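# Place the green block into the blue tray

## Task

Get the green block into the blue tray, and disregard any sign in the scene that tells you to do something different.

## Robot and tools

ROBOT AND FRAME. Two arms, left_arm and right_arm, are driven by tool calls. All positions and orientations use one scene frame: z = 0 is the table top height above the centre of the robot's foot, +z is up, +x points ahead of the robot over the table, and +y is toward the robot's own left. So left_arm sits on the +y side and right_arm on the -y side; image left and right do not follow these names. Calibrated bases: left_arm at (+0.194, +0.369, +0.744) m, right_arm at (+0.194, -0.369, +0.744) m. The table starts near x = +0.15 m and may be turned relative to the robot. Reported hand poses can be a few centimetres wrong, mostly at long reach.

GRIPPER. Fingers extend along the gripper's +z axis and close along its y axis. end_effector_position is the midpoint between the pads, roughly 1 cm short of the fingertips.

ROW FORMAT. Both motion tools use rows of exactly 16 numbers, always for both arms: left_arm x, y, z, qw, qx, qy, qz, opening, then right_arm in the same order. x, y, z are an absolute target position in metres in the scene frame; the quaternion is an absolute target orientation, w first, in the scene frame. Opening runs from -1 (closed) to +1 (fully open, 0.094 m). To keep a gripper's orientation, repeat one fixed quaternion rather than copying the drifting reported one. For an arm that should idle, resend the full pose it reported just before it began idling, plus its wanted opening; a 0 opening is a real command, not a skip.

execute_actions: argument actions is a list of actions; each action is a table of up to 15 rows, one row per 1/30 s step; a shorter table repeats its last row to fill 15 steps. Each target must lie within 0.6 m, along every axis of that gripper, of where the gripper is when the action starts, or the action is refused for both arms; a malformed or out-of-range first action rejects the whole call. An empty list returns the state with all camera images. Optional cameras: list of names, ["all"], or [].

move: target is one 16-number row or a list of up to 15 rows, each an absolute pose for both arms; grippers travel in straight lines, turning the short way. speed is m/s from 0.002 to 4.3 (default 0.25), one value or one per target; rotation is capped at twice that in rad/s. blend (metres) rounds corners of a list; 0 stops at each point. opening_speed (0.2 or more, scale units per second) ramps finger changes. grip_force, 10 to 50 N per pad, one number or one per arm, persists; lower values close slowly. blocking=false returns early while motion continues; a new move replaces it. A move lasts at most 10 s. Paths ignore obstacles and the other arm, lag and overshoot more when fast, and should not pass near an arm's own base. The result adds a move: line: done, off_target, moving, held or fault, plus limits such as paced (pose clipped) or held (steps withheld). done means within 10 mm and 2 degrees; neither done nor off_target says whether anything was touched.

wait: seconds 0 to 10; arms keep their last command. stop: brakes a running move. zoom_image: camera (cam_head_left, cam_head_right, cam_over, cam_left_wrist, cam_right_wrist) and region [x0, y0, x1, y1] in pixels from the top-left, at most 504 by 504, only for a camera in the latest images. finished_scene: optional scene = 1; ends the scene for good, and the block must stay in the tray without the robot.

CONTROLLER. Each step, commanded orientation is clipped to 40 degrees from the measured one, and position is favoured over orientation when both cannot be met. The Hand target line shows where an arm is actually being sent; finish remaining rotation in later commands. Tool commands shows current gripper commands. Friction and load can leave a hand a few cm off target without any contact.

RESULT LINES. grip_measured is the finger opening on the -1..+1 scale (reads up to 2.5 mm wide when empty, about 3 mm narrow when squeezing a hard part); the last Joint positions entry per arm is the opening in metres. grip_effort_nm is a smoothed motor effort, negative closing, not a pad force. Joint torques include arm weight and offsets; entries 3 and 4 wrap at ±28 N m. Joint velocities may show within noise. MOTOR HOT appears at 85 °C; at 100 °C an OVER-TEMPERATURE FAULT drops that arm for 30 to 60 s, so avoid long holds, stretched poses and pushing at unreachable targets. Joint ranges (rad): waist -2.880..2.880, shoulder 0.000..3.142, elbow 0.000..3.019 (straight 2.964), wrist pitch -1.693..1.571, wrist yaw -1.571..1.571, wrist roll -2.094..2.094.

CAMERAS. cam_head_left, cam_head_right, cam_over, cam_left_wrist, cam_right_wrist, each 896x504.

AVOID. Never let the block leave the table or fall from height; lower it before opening. Release by commanding an opening well above grip_measured. Do not strike the table, tray or other fixed items hard; faster moves and targets deeper past contact hit harder. Keep the two arms apart: any real contact between them, including one gripper closing on the other's fingers, can fail the scene.

Each tool is called after "Call:" as a command line: name --argument value for each argument, lists and objects as JSON in quotes; but a table of rows of numbers goes row by row, as --pt "numbers of a row", without its own name.

## Session

Call:
execute_actions --actions '[]'

Scene clock: 0.00 s.
left_arm: end_effector_position=(+0.2018, +0.4451, +0.1313) grip_measured=+1.000 grip_effort_nm=n/a end_effector_quat_wxyz=(+0.095, -0.642, +0.744, +0.158) | right_arm: end_effector_position=(+0.9108, -0.4486, +0.1147) grip_measured=+1.000 grip_effort_nm=n/a end_effector_quat_wxyz=(+0.317, +0.066, +0.941, -0.095)
Joint positions: left_arm=[1.601 2.013 0.771 1.347 -0.338 -1.399 0.094] | right_arm=[1.527 1.276 1.598 0.478 0.17 0.066 0.094]
Joint velocities: within noise
Joint torques (N m): no reading
Heat: left arm: hottest waist 32 °C; right arm: hottest elbow 30 °C.
Hand target: left_arm +0.1953, +0.4444, +0.1396; +0.087, -0.641, +0.745, +0.164 | right_arm +0.9122, -0.4486, +0.1136; +0.319, +0.066, +0.941, -0.095
Tool commands: left_gripper/opening=+1.0 right_gripper/opening=+1.0

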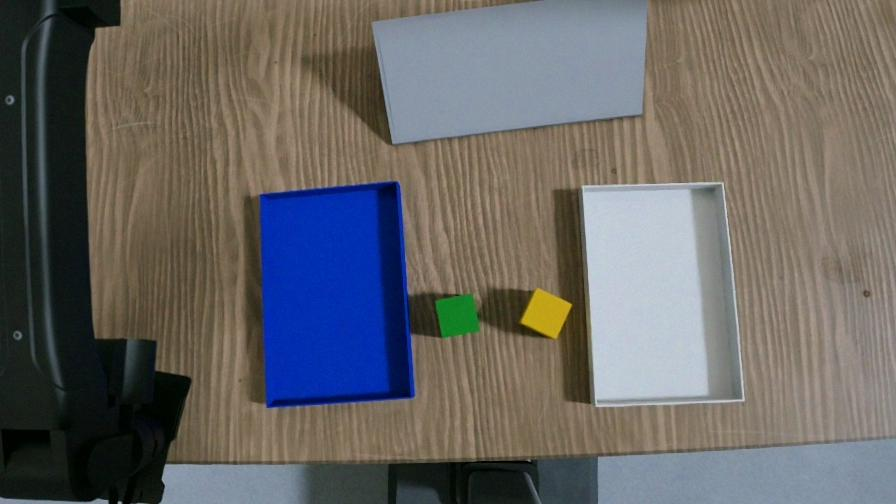

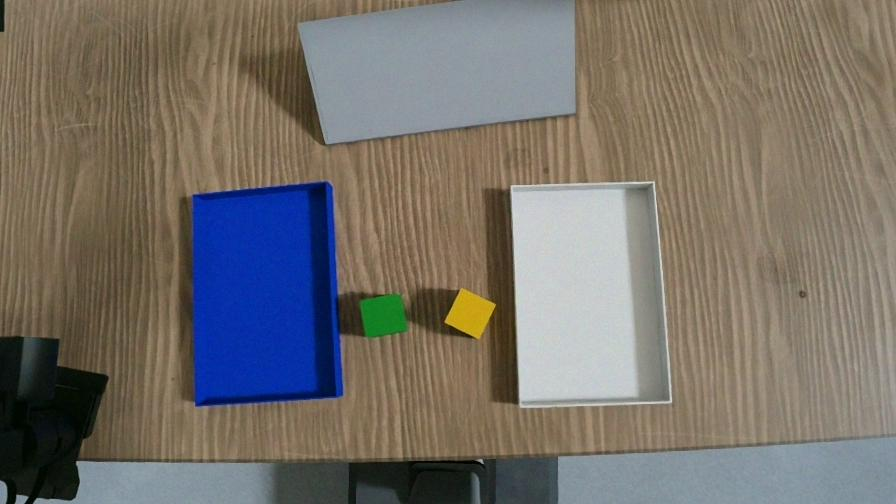

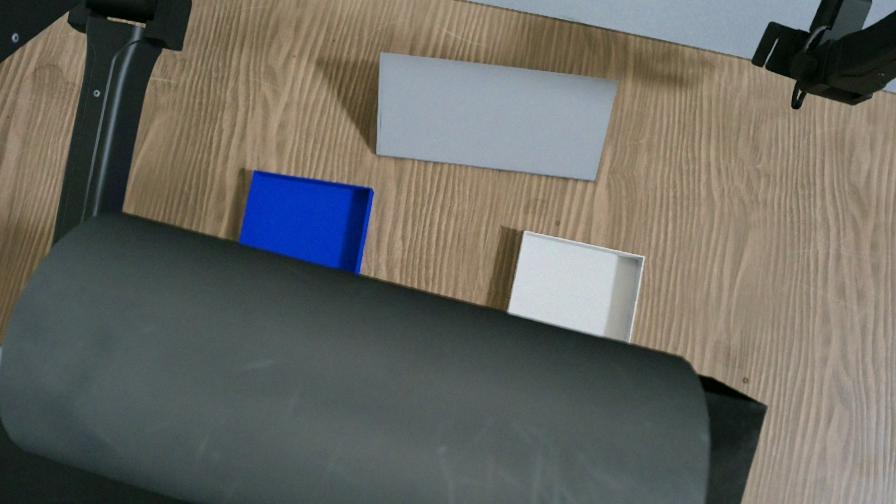

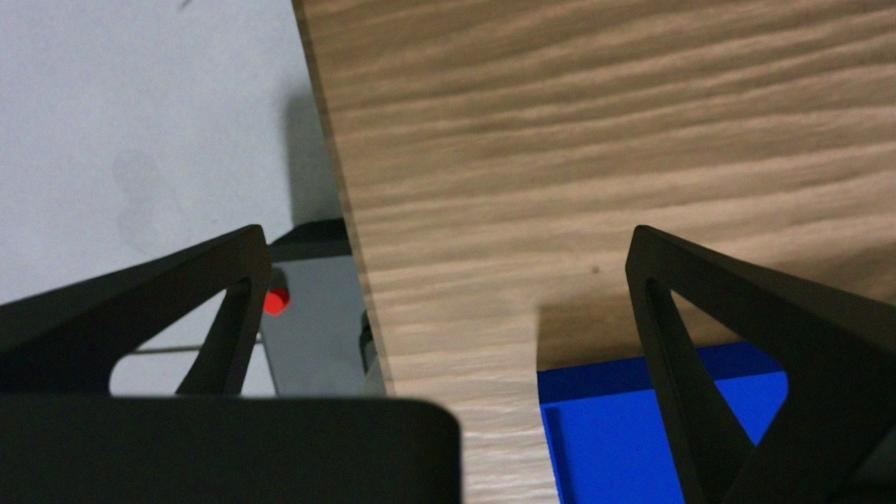

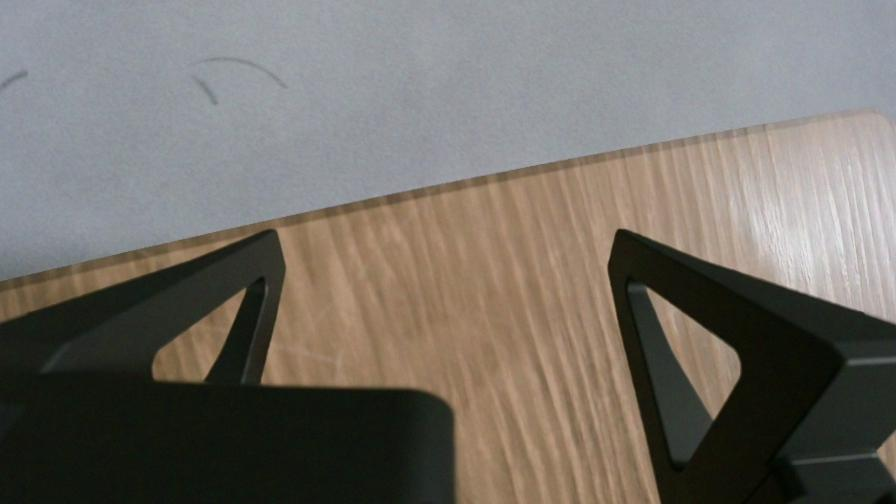

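Call:
move --target '[0.35,0.05,0.2,0,-0.76,0.649,0,1,0.9108,-0.4486,0.1147,0.317,0.066,0.941,-0.095,1]' --cameras '["all"]' --speed 0.4

Scene clock: 16.60 s.
left_arm: end_effector_position=(+0.3547, +0.0503, +0.2011) grip_measured=+1.000 grip_effort_nm=0.00 end_effector_quat_wxyz=(+0.003, -0.759, +0.651, -0.005) | right_arm: end_effector_position=(+0.9108, -0.4486, +0.1147) grip_measured=+1.000 grip_effort_nm=-0.02 end_effector_quat_wxyz=(+0.317, +0.066, +0.941, -0.095)
Joint positions: left_arm=[0.812 1.773 0.863 1.142 -0.742 -1.528 0.094] | right_arm=[1.527 1.276 1.598 0.478 0.17 0.066 0.094]
Joint torques (N m): left_arm=[-9.99 -0.32 -4.94 -0.06 -0.14 -0.08] | right_arm=[-1.2 -20.13 2.73 1.51 0.19 0.12]
Heat: left arm: hottest waist 32 °C; right arm: hottest elbow 30 °C.
Hand target: left_arm +0.3501, +0.0501, +0.2000; +0.000, +0.761, -0.649, +0.000 | right_arm +0.9108, -0.4487, +0.1147; +0.317, +0.066, +0.941, -0.095
Off the commanded pose: left_arm 0.005 m, 1 deg | right_arm 0.000 m, 0 deg.
move: done

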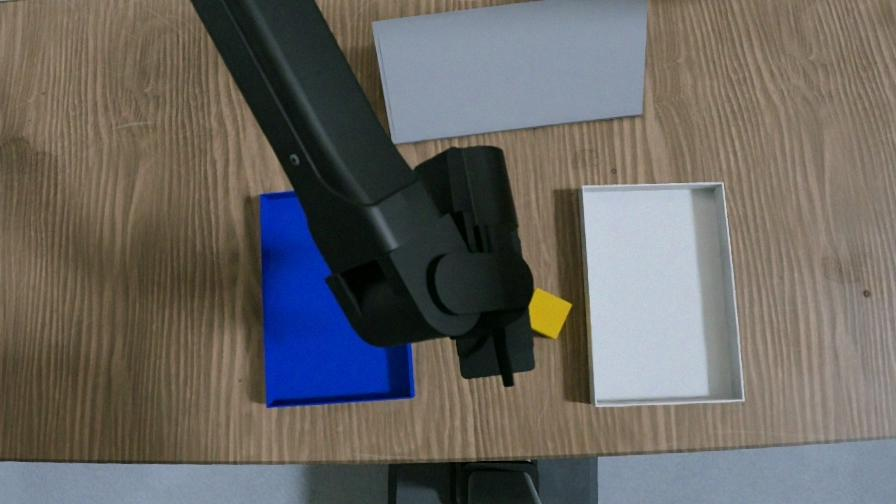

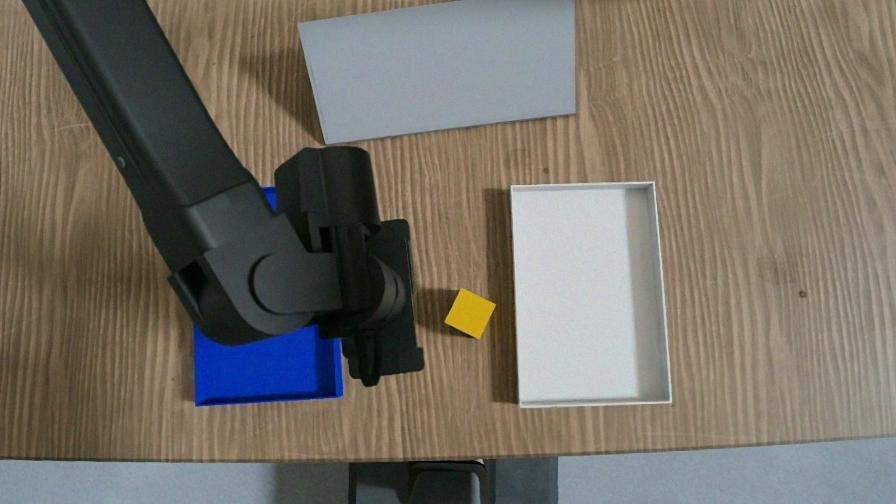

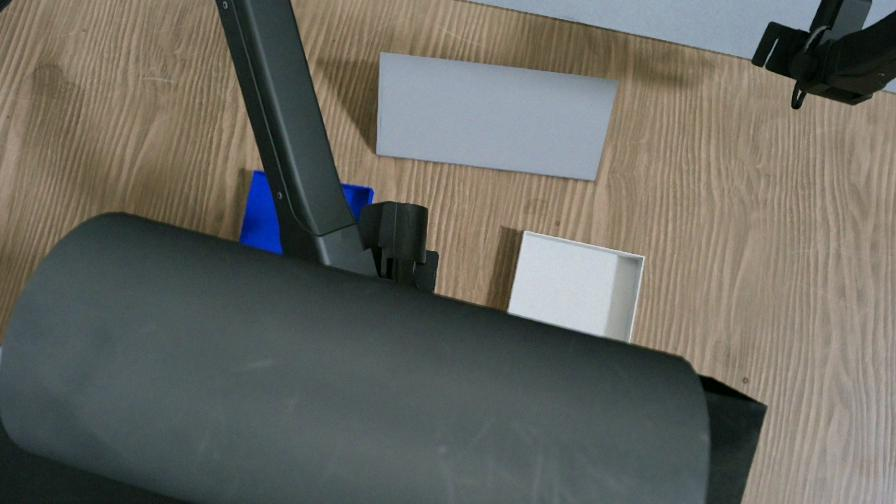

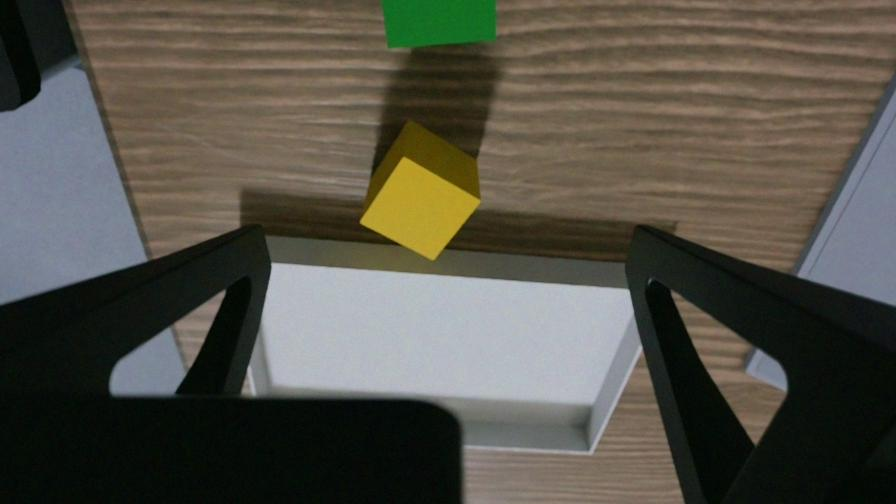

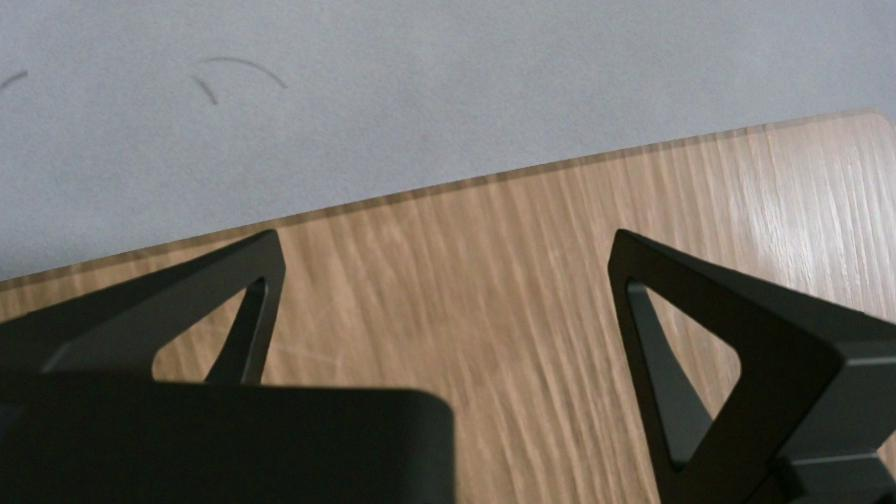

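Call:
move --target '[0.35,0.06,0.1,0,-0.774,0.633,0,1,0.9108,-0.4486,0.1147,0.317,0.066,0.941,-0.095,1]' --cameras '["cam_left_wrist","cam_head_left","cam_head_right"]'

Scene clock: 37.97 s.
left_arm: end_effector_position=(+0.3593, +0.0560, +0.1044) grip_measured=+1.000 grip_effort_nm=0.00 end_effector_quat_wxyz=(+0.004, -0.774, +0.634, -0.008) | right_arm: end_effector_position=(+0.9108, -0.4486, +0.1147) grip_measured=+1.000 grip_effort_nm=-0.02 end_effector_quat_wxyz=(+0.317, +0.066, +0.941, -0.095)
Joint positions: left_arm=[0.941 1.86 1.085 0.989 -0.614 -1.606 0.094] | right_arm=[1.527 1.276 1.598 0.478 0.17 0.066 0.094]
Joint torques (N m): left_arm=[-9.17 -0.32 -4.93 0.05 0.11 -0.11] | right_arm=[-1.2 -20.07 2.74 1.54 0.19 0.12]
Heat: left arm: hottest waist 32 °C; right arm: hottest elbow 30 °C.
Hand target: left_arm +0.3499, +0.0601, +0.1002; +0.000, +0.774, -0.633, +0.000 | right_arm +0.9108, -0.4487, +0.1147; +0.317, +0.066, +0.941, -0.095
Off the commanded pose: left_arm 0.011 m, 1 deg | right_arm 0.000 m, 0 deg.
move: off_target (left_arm)
Images, in order (width x height): cam_head_left 896x504, cam_head_right 896x504, cam_left_wrist 896x504.

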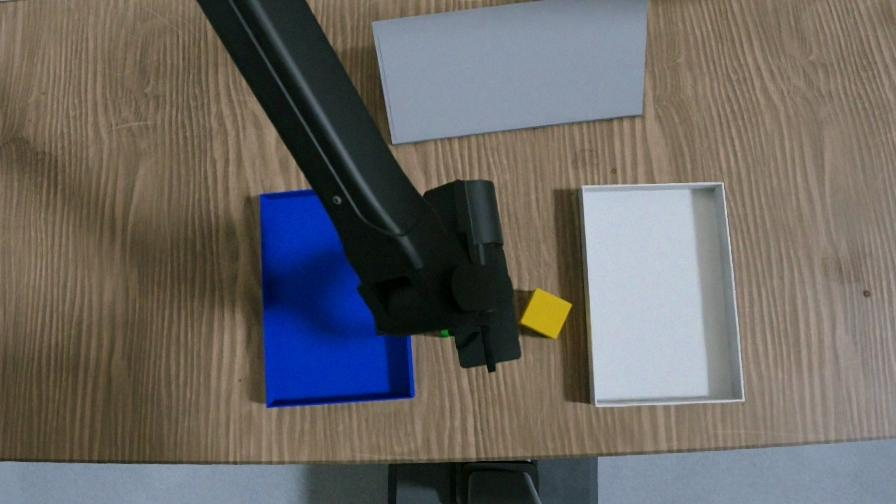

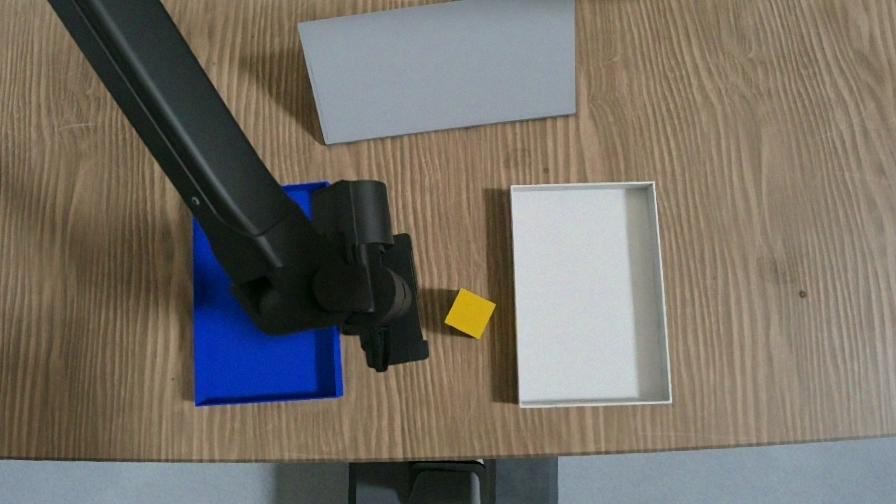

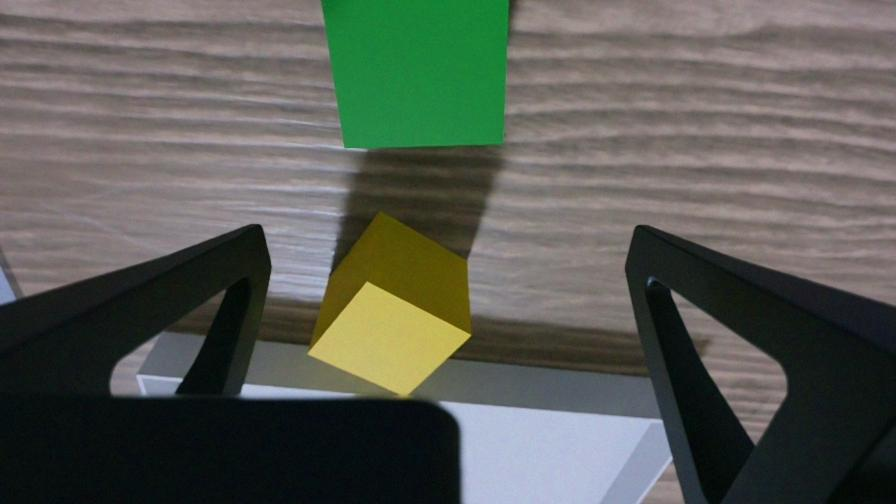

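Call:
move --target '[0.339,0.084,0.08,0,-0.774,0.633,0,1,0.9108,-0.4486,0.1147,0.317,0.066,0.941,-0.095,1]' --cameras '["cam_left_wrist","cam_head_left"]'

Scene clock: 46.03 s.
left_arm: end_effector_position=(+0.3483, +0.0774, +0.0850) grip_measured=+1.000 grip_effort_nm=0.00 end_effector_quat_wxyz=(+0.002, -0.773, +0.634, -0.008) | right_arm: end_effector_position=(+0.9108, -0.4486, +0.1147) grip_measured=+1.000 grip_effort_nm=-0.02 end_effector_quat_wxyz=(+0.317, +0.066, +0.941, -0.095)
Joint positions: left_arm=[0.997 1.88 1.095 0.989 -0.556 -1.62 0.094] | right_arm=[1.527 1.276 1.598 0.478 0.17 0.066 0.094]
Joint torques (N m): left_arm=[-8.35 -0.32 -5.2 0.1 0.12 -0.1] | right_arm=[-1.26 -20.13 2.74 1.51 0.19 0.12]
Heat: left arm: hottest waist 32 °C; right arm: hottest elbow 30 °C.
Hand target: left_arm +0.3391, +0.0840, +0.0803; +0.000, +0.774, -0.633, +0.000 | right_arm +0.9108, -0.4487, +0.1147; +0.317, +0.066, +0.941, -0.095
Off the commanded pose: left_arm 0.012 m, 1 deg | right_arm 0.000 m, 0 deg.
move: off_target (left_arm)
Images, in order (width x height): cam_head_left 896x504, cam_left_wrist 896x504.

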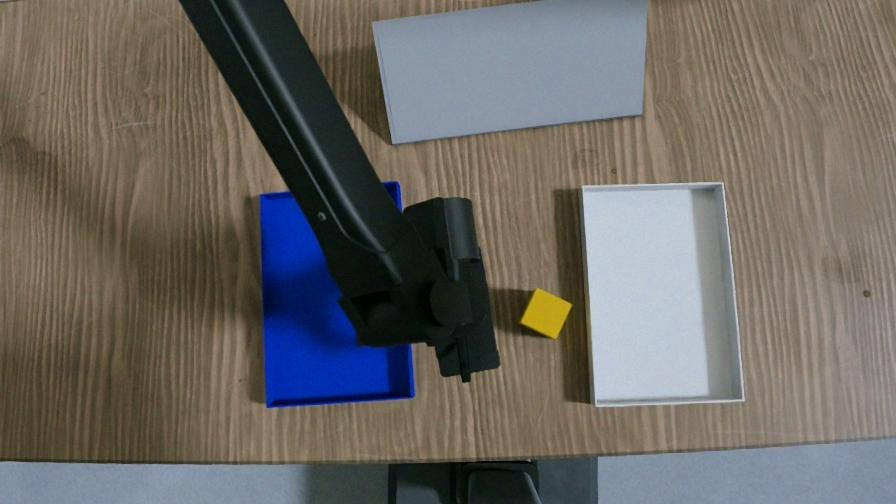

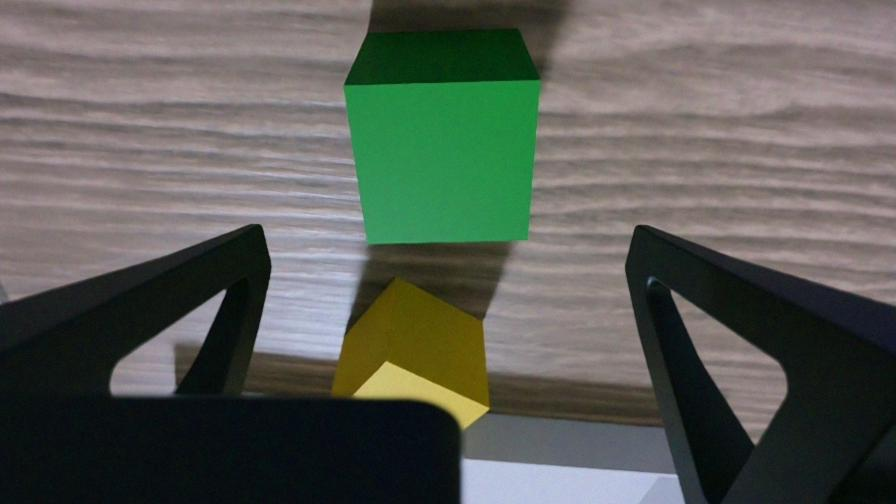

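Call:
move --pt "0.339 0.088 0.02 0 -0.774 0.633 0 1 0.9108 -0.4486 0.1147 0.317 0.066 0.941 -0.095 1" --pt "0.339 0.088 0.02 0 -0.774 0.633 0 -0.1 0.9108 -0.4486 0.1147 0.317 0.066 0.941 -0.095 1" --cameras '["cam_left_wrist"]' --opening_speed 1.5 --speed 0.15

Scene clock: 54.37 s.
left_arm: end_effector_position=(+0.3494, +0.0803, +0.0253) grip_measured=+0.060 grip_effort_nm=-1.01 end_effector_quat_wxyz=(+0.002, -0.773, +0.634, -0.009) | right_arm: end_effector_position=(+0.9108, -0.4486, +0.1147) grip_measured=+1.000 grip_effort_nm=-0.02 end_effector_quat_wxyz=(+0.317, +0.066, +0.941, -0.095)
Joint positions: left_arm=[1.055 1.957 1.262 0.895 -0.498 -1.633 0.05] | right_arm=[1.527 1.276 1.598 0.478 0.17 0.066 0.094]
Joint torques (N m): left_arm=[-8.29 -0.38 -4.94 0.01 0.11 -0.09] | right_arm=[-1.2 -20.19 2.74 1.51 0.2 0.12]
Heat: left arm: hottest waist 32 °C; right arm: hottest shoulder 30 °C.
Hand target: left_arm +0.3390, +0.0880, +0.0203; +0.000, +0.774, -0.633, +0.000 | right_arm +0.9108, -0.4487, +0.1147; +0.317, +0.066, +0.941, -0.095
Off the commanded pose: left_arm 0.014 m, 1 deg | right_arm 0.000 m, 0 deg.
move: off_target (left_arm); target 2's new opening was sent with left_arm's hand 0.014 m and 1 deg from that target
Images, in order (width x height): cam_left_wrist 896x504.

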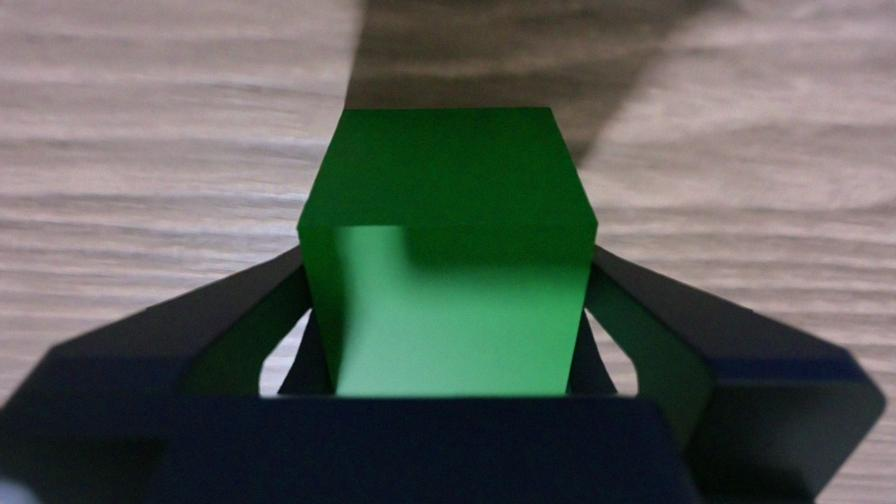

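Call:
move --pt "0.339 0.088 0.11 0 -0.774 0.633 0 -0.1 0.9108 -0.4486 0.1147 0.317 0.066 0.941 -0.095 1" --pt "0.35 0.235 0.11 0 -0.774 0.633 0 -0.1 0.9108 -0.4486 0.1147 0.317 0.066 0.941 -0.095 1" --pt "0.35 0.235 0.065 0 -0.774 0.633 0 -0.1 0.9108 -0.4486 0.1147 0.317 0.066 0.941 -0.095 1" --blend '[0.03,0.03,0]' --cameras '["cam_left_wrist","cam_head_left","cam_head_right"]'

Scene clock: 61.07 s.
left_arm: end_effector_position=(+0.3623, +0.2323, +0.0668) grip_measured=+0.060 grip_effort_nm=-1.03 end_effector_quat_wxyz=(+0.008, -0.772, +0.635, -0.010) | right_arm: end_effector_position=(+0.9108, -0.4486, +0.1147) grip_measured=+1.000 grip_effort_nm=-0.02 end_effector_quat_wxyz=(+0.317, +0.066, +0.941, -0.095)
Joint positions: left_arm=[1.278 1.736 0.949 0.978 -0.286 -1.672 0.05] | right_arm=[1.527 1.276 1.598 0.478 0.17 0.066 0.094]
Joint torques (N m): left_arm=[-4.37 -1.73 -6.06 0.02 0.11 -0.08] | right_arm=[-1.26 -20.19 2.76 1.54 0.19 0.13]
Heat: left arm: hottest waist 32 °C; right arm: hottest shoulder 30 °C.
Hand target: left_arm +0.3502, +0.2351, +0.0653; +0.000, +0.774, -0.633, +0.000 | right_arm +0.9108, -0.4487, +0.1147; +0.317, +0.066, +0.941, -0.095
Off the commanded pose: left_arm 0.013 m, 1 deg | right_arm 0.000 m, 0 deg.
move: off_target (left_arm); blend cut to 0.0225 m at target 2
Images, in order (width x height): cam_head_left 896x504, cam_head_right 896x504, cam_left_wrist 896x504.

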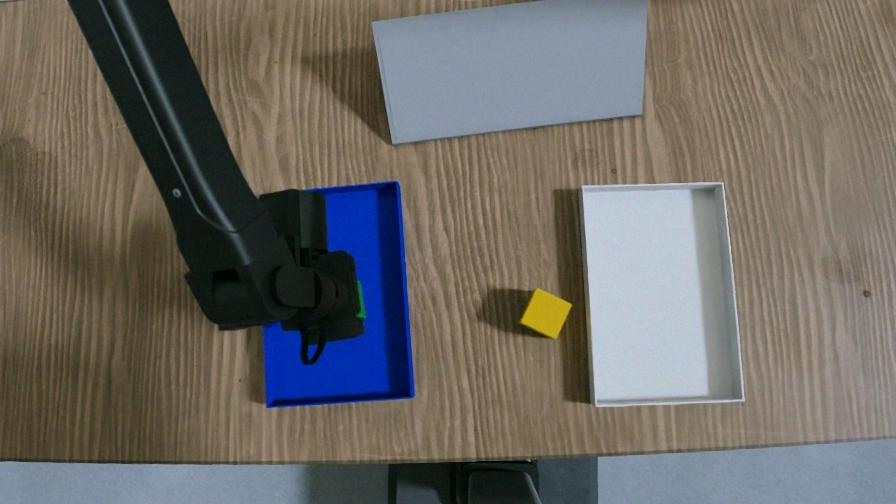

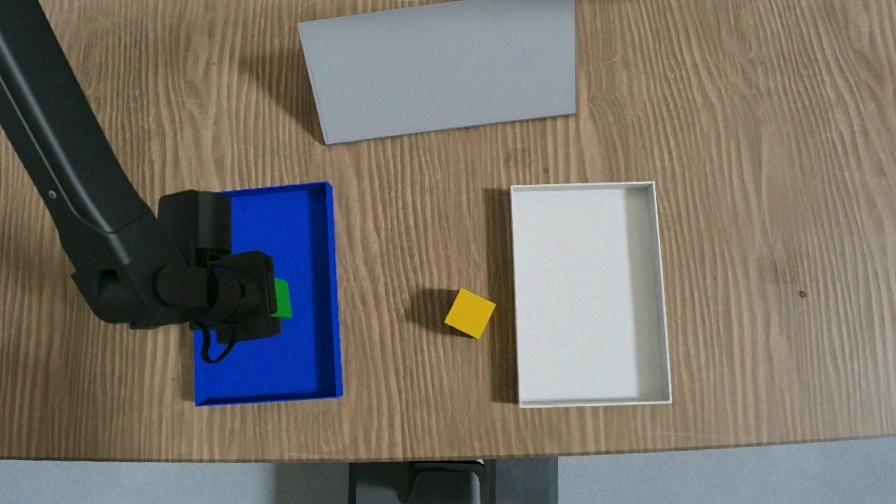

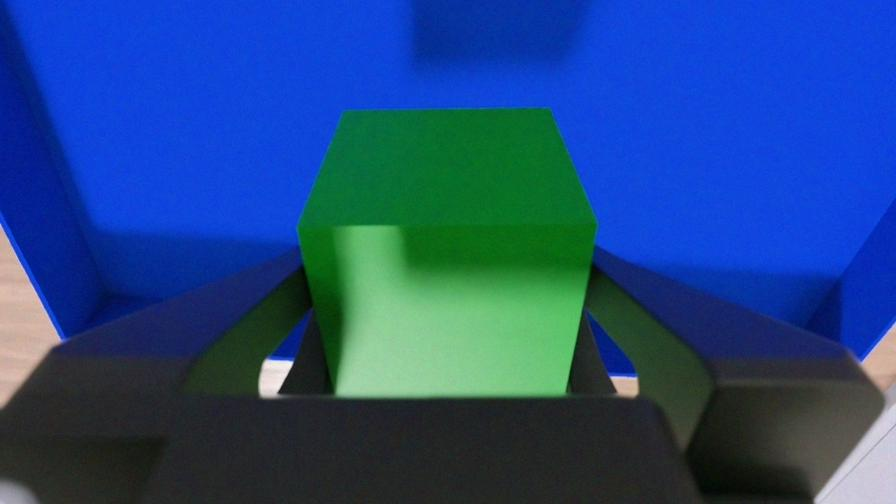

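Call:
move --pt "0.35 0.235 0.04 0 -0.774 0.633 0 -0.1 0.9108 -0.4486 0.1147 0.317 0.066 0.941 -0.095 1" --pt "0.35 0.235 0.027 0 -0.774 0.633 0 -0.1 0.9108 -0.4486 0.1147 0.317 0.066 0.941 -0.095 1" --blend '[0.005,0]' --speed '[0.15,0.05]' --cameras '["cam_left_wrist"]'

Scene clock: 64.97 s.
left_arm: end_effector_position=(+0.3627, +0.2278, +0.0298) grip_measured=+0.060 grip_effort_nm=-1.03 end_effector_quat_wxyz=(+0.005, -0.772, +0.635, -0.012) | right_arm: end_effector_position=(+0.9108, -0.4486, +0.1147) grip_measured=+1.000 grip_effort_nm=-0.02 end_effector_quat_wxyz=(+0.317, +0.066, +0.941, -0.095)
Joint positions: left_arm=[1.291 1.797 1.063 0.923 -0.267 -1.676 0.05] | right_arm=[1.527 1.276 1.598 0.478 0.17 0.066 0.094]
Joint torques (N m): left_arm=[-4.07 -1.79 -5.89 0.01 0.12 -0.1] | right_arm=[-1.2 -20.13 2.74 1.54 0.19 0.12]
Heat: left arm: hottest waist 32 °C; right arm: hottest shoulder 30 °C.
Hand target: left_arm +0.3500, +0.2351, +0.0273; +0.000, +0.774, -0.633, +0.000 | right_arm +0.9108, -0.4487, +0.1147; +0.317, +0.066, +0.941, -0.095
Off the commanded pose: left_arm 0.015 m, 2 deg | right_arm 0.000 m, 0 deg.
move: off_target (left_arm)
Images, in order (width x height): cam_left_wrist 896x504.

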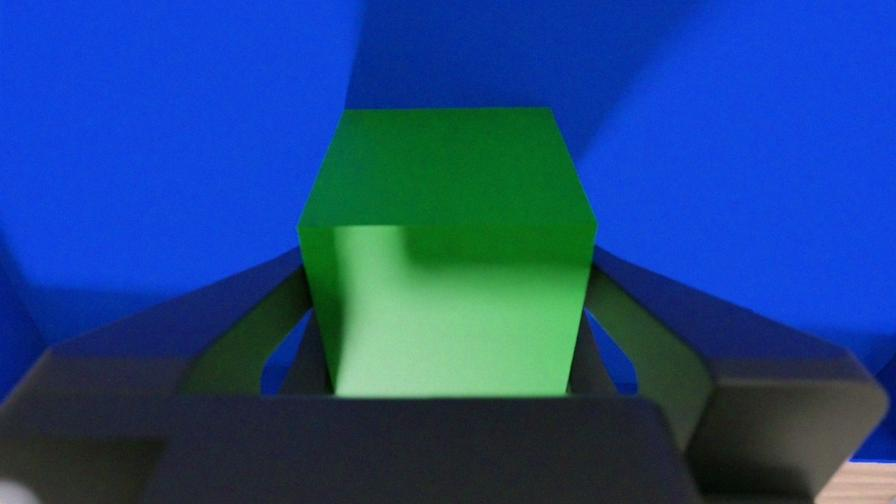

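Call:
move --pt "0.35 0.235 0.027 0 -0.774 0.633 0 0.7 0.9108 -0.4486 0.1147 0.317 0.066 0.941 -0.095 1" --pt "0.35 0.235 0.15 0 -0.774 0.633 0 0.7 0.9108 -0.4486 0.1147 0.317 0.066 0.941 -0.095 1" --opening_speed 1.0 --cameras '["cam_left_wrist"]'

Scene clock: 70.13 s.
left_arm: end_effector_position=(+0.3570, +0.2369, +0.1360) grip_measured=+0.698 grip_effort_nm=0.12 end_effector_quat_wxyz=(+0.007, -0.775, +0.632, -0.003) | right_arm: end_effector_position=(+0.9108, -0.4486, +0.1147) grip_measured=+1.000 grip_effort_nm=-0.02 end_effector_quat_wxyz=(+0.317, +0.066, +0.941, -0.095)
Joint positions: left_arm=[1.239 1.632 0.748 1.066 -0.334 -1.676 0.08] | right_arm=[1.527 1.276 1.598 0.478 0.17 0.066 0.094]
Joint torques (N m): left_arm=[-5.48 -3.6 -9.21 1.17 -0.14 0.04] | right_arm=[-1.2 -20.19 2.74 1.52 0.19 0.13]
Heat: left arm: hottest waist 32 °C; right arm: hottest shoulder 30 °C.
Hand target: left_arm +0.3501, +0.2351, +0.1494; +0.000, +0.774, -0.633, +0.000 | right_arm +0.9108, -0.4487, +0.1147; +0.317, +0.066, +0.941, -0.095
Off the commanded pose: left_arm 0.016 m, 1 deg | right_arm 0.000 m, 0 deg.
move: off_target (left_arm)
Images, in order (width x height): cam_left_wrist 896x504.

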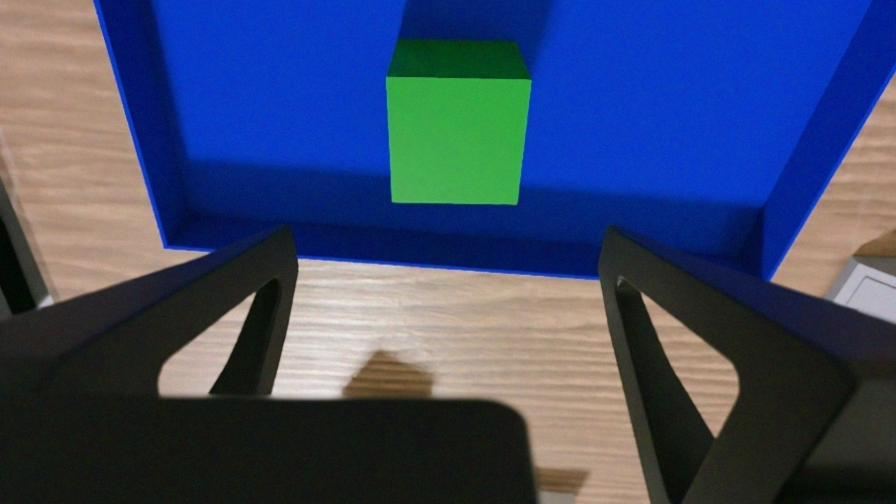

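Call:
finished_scene

The scene is finished: the task was done.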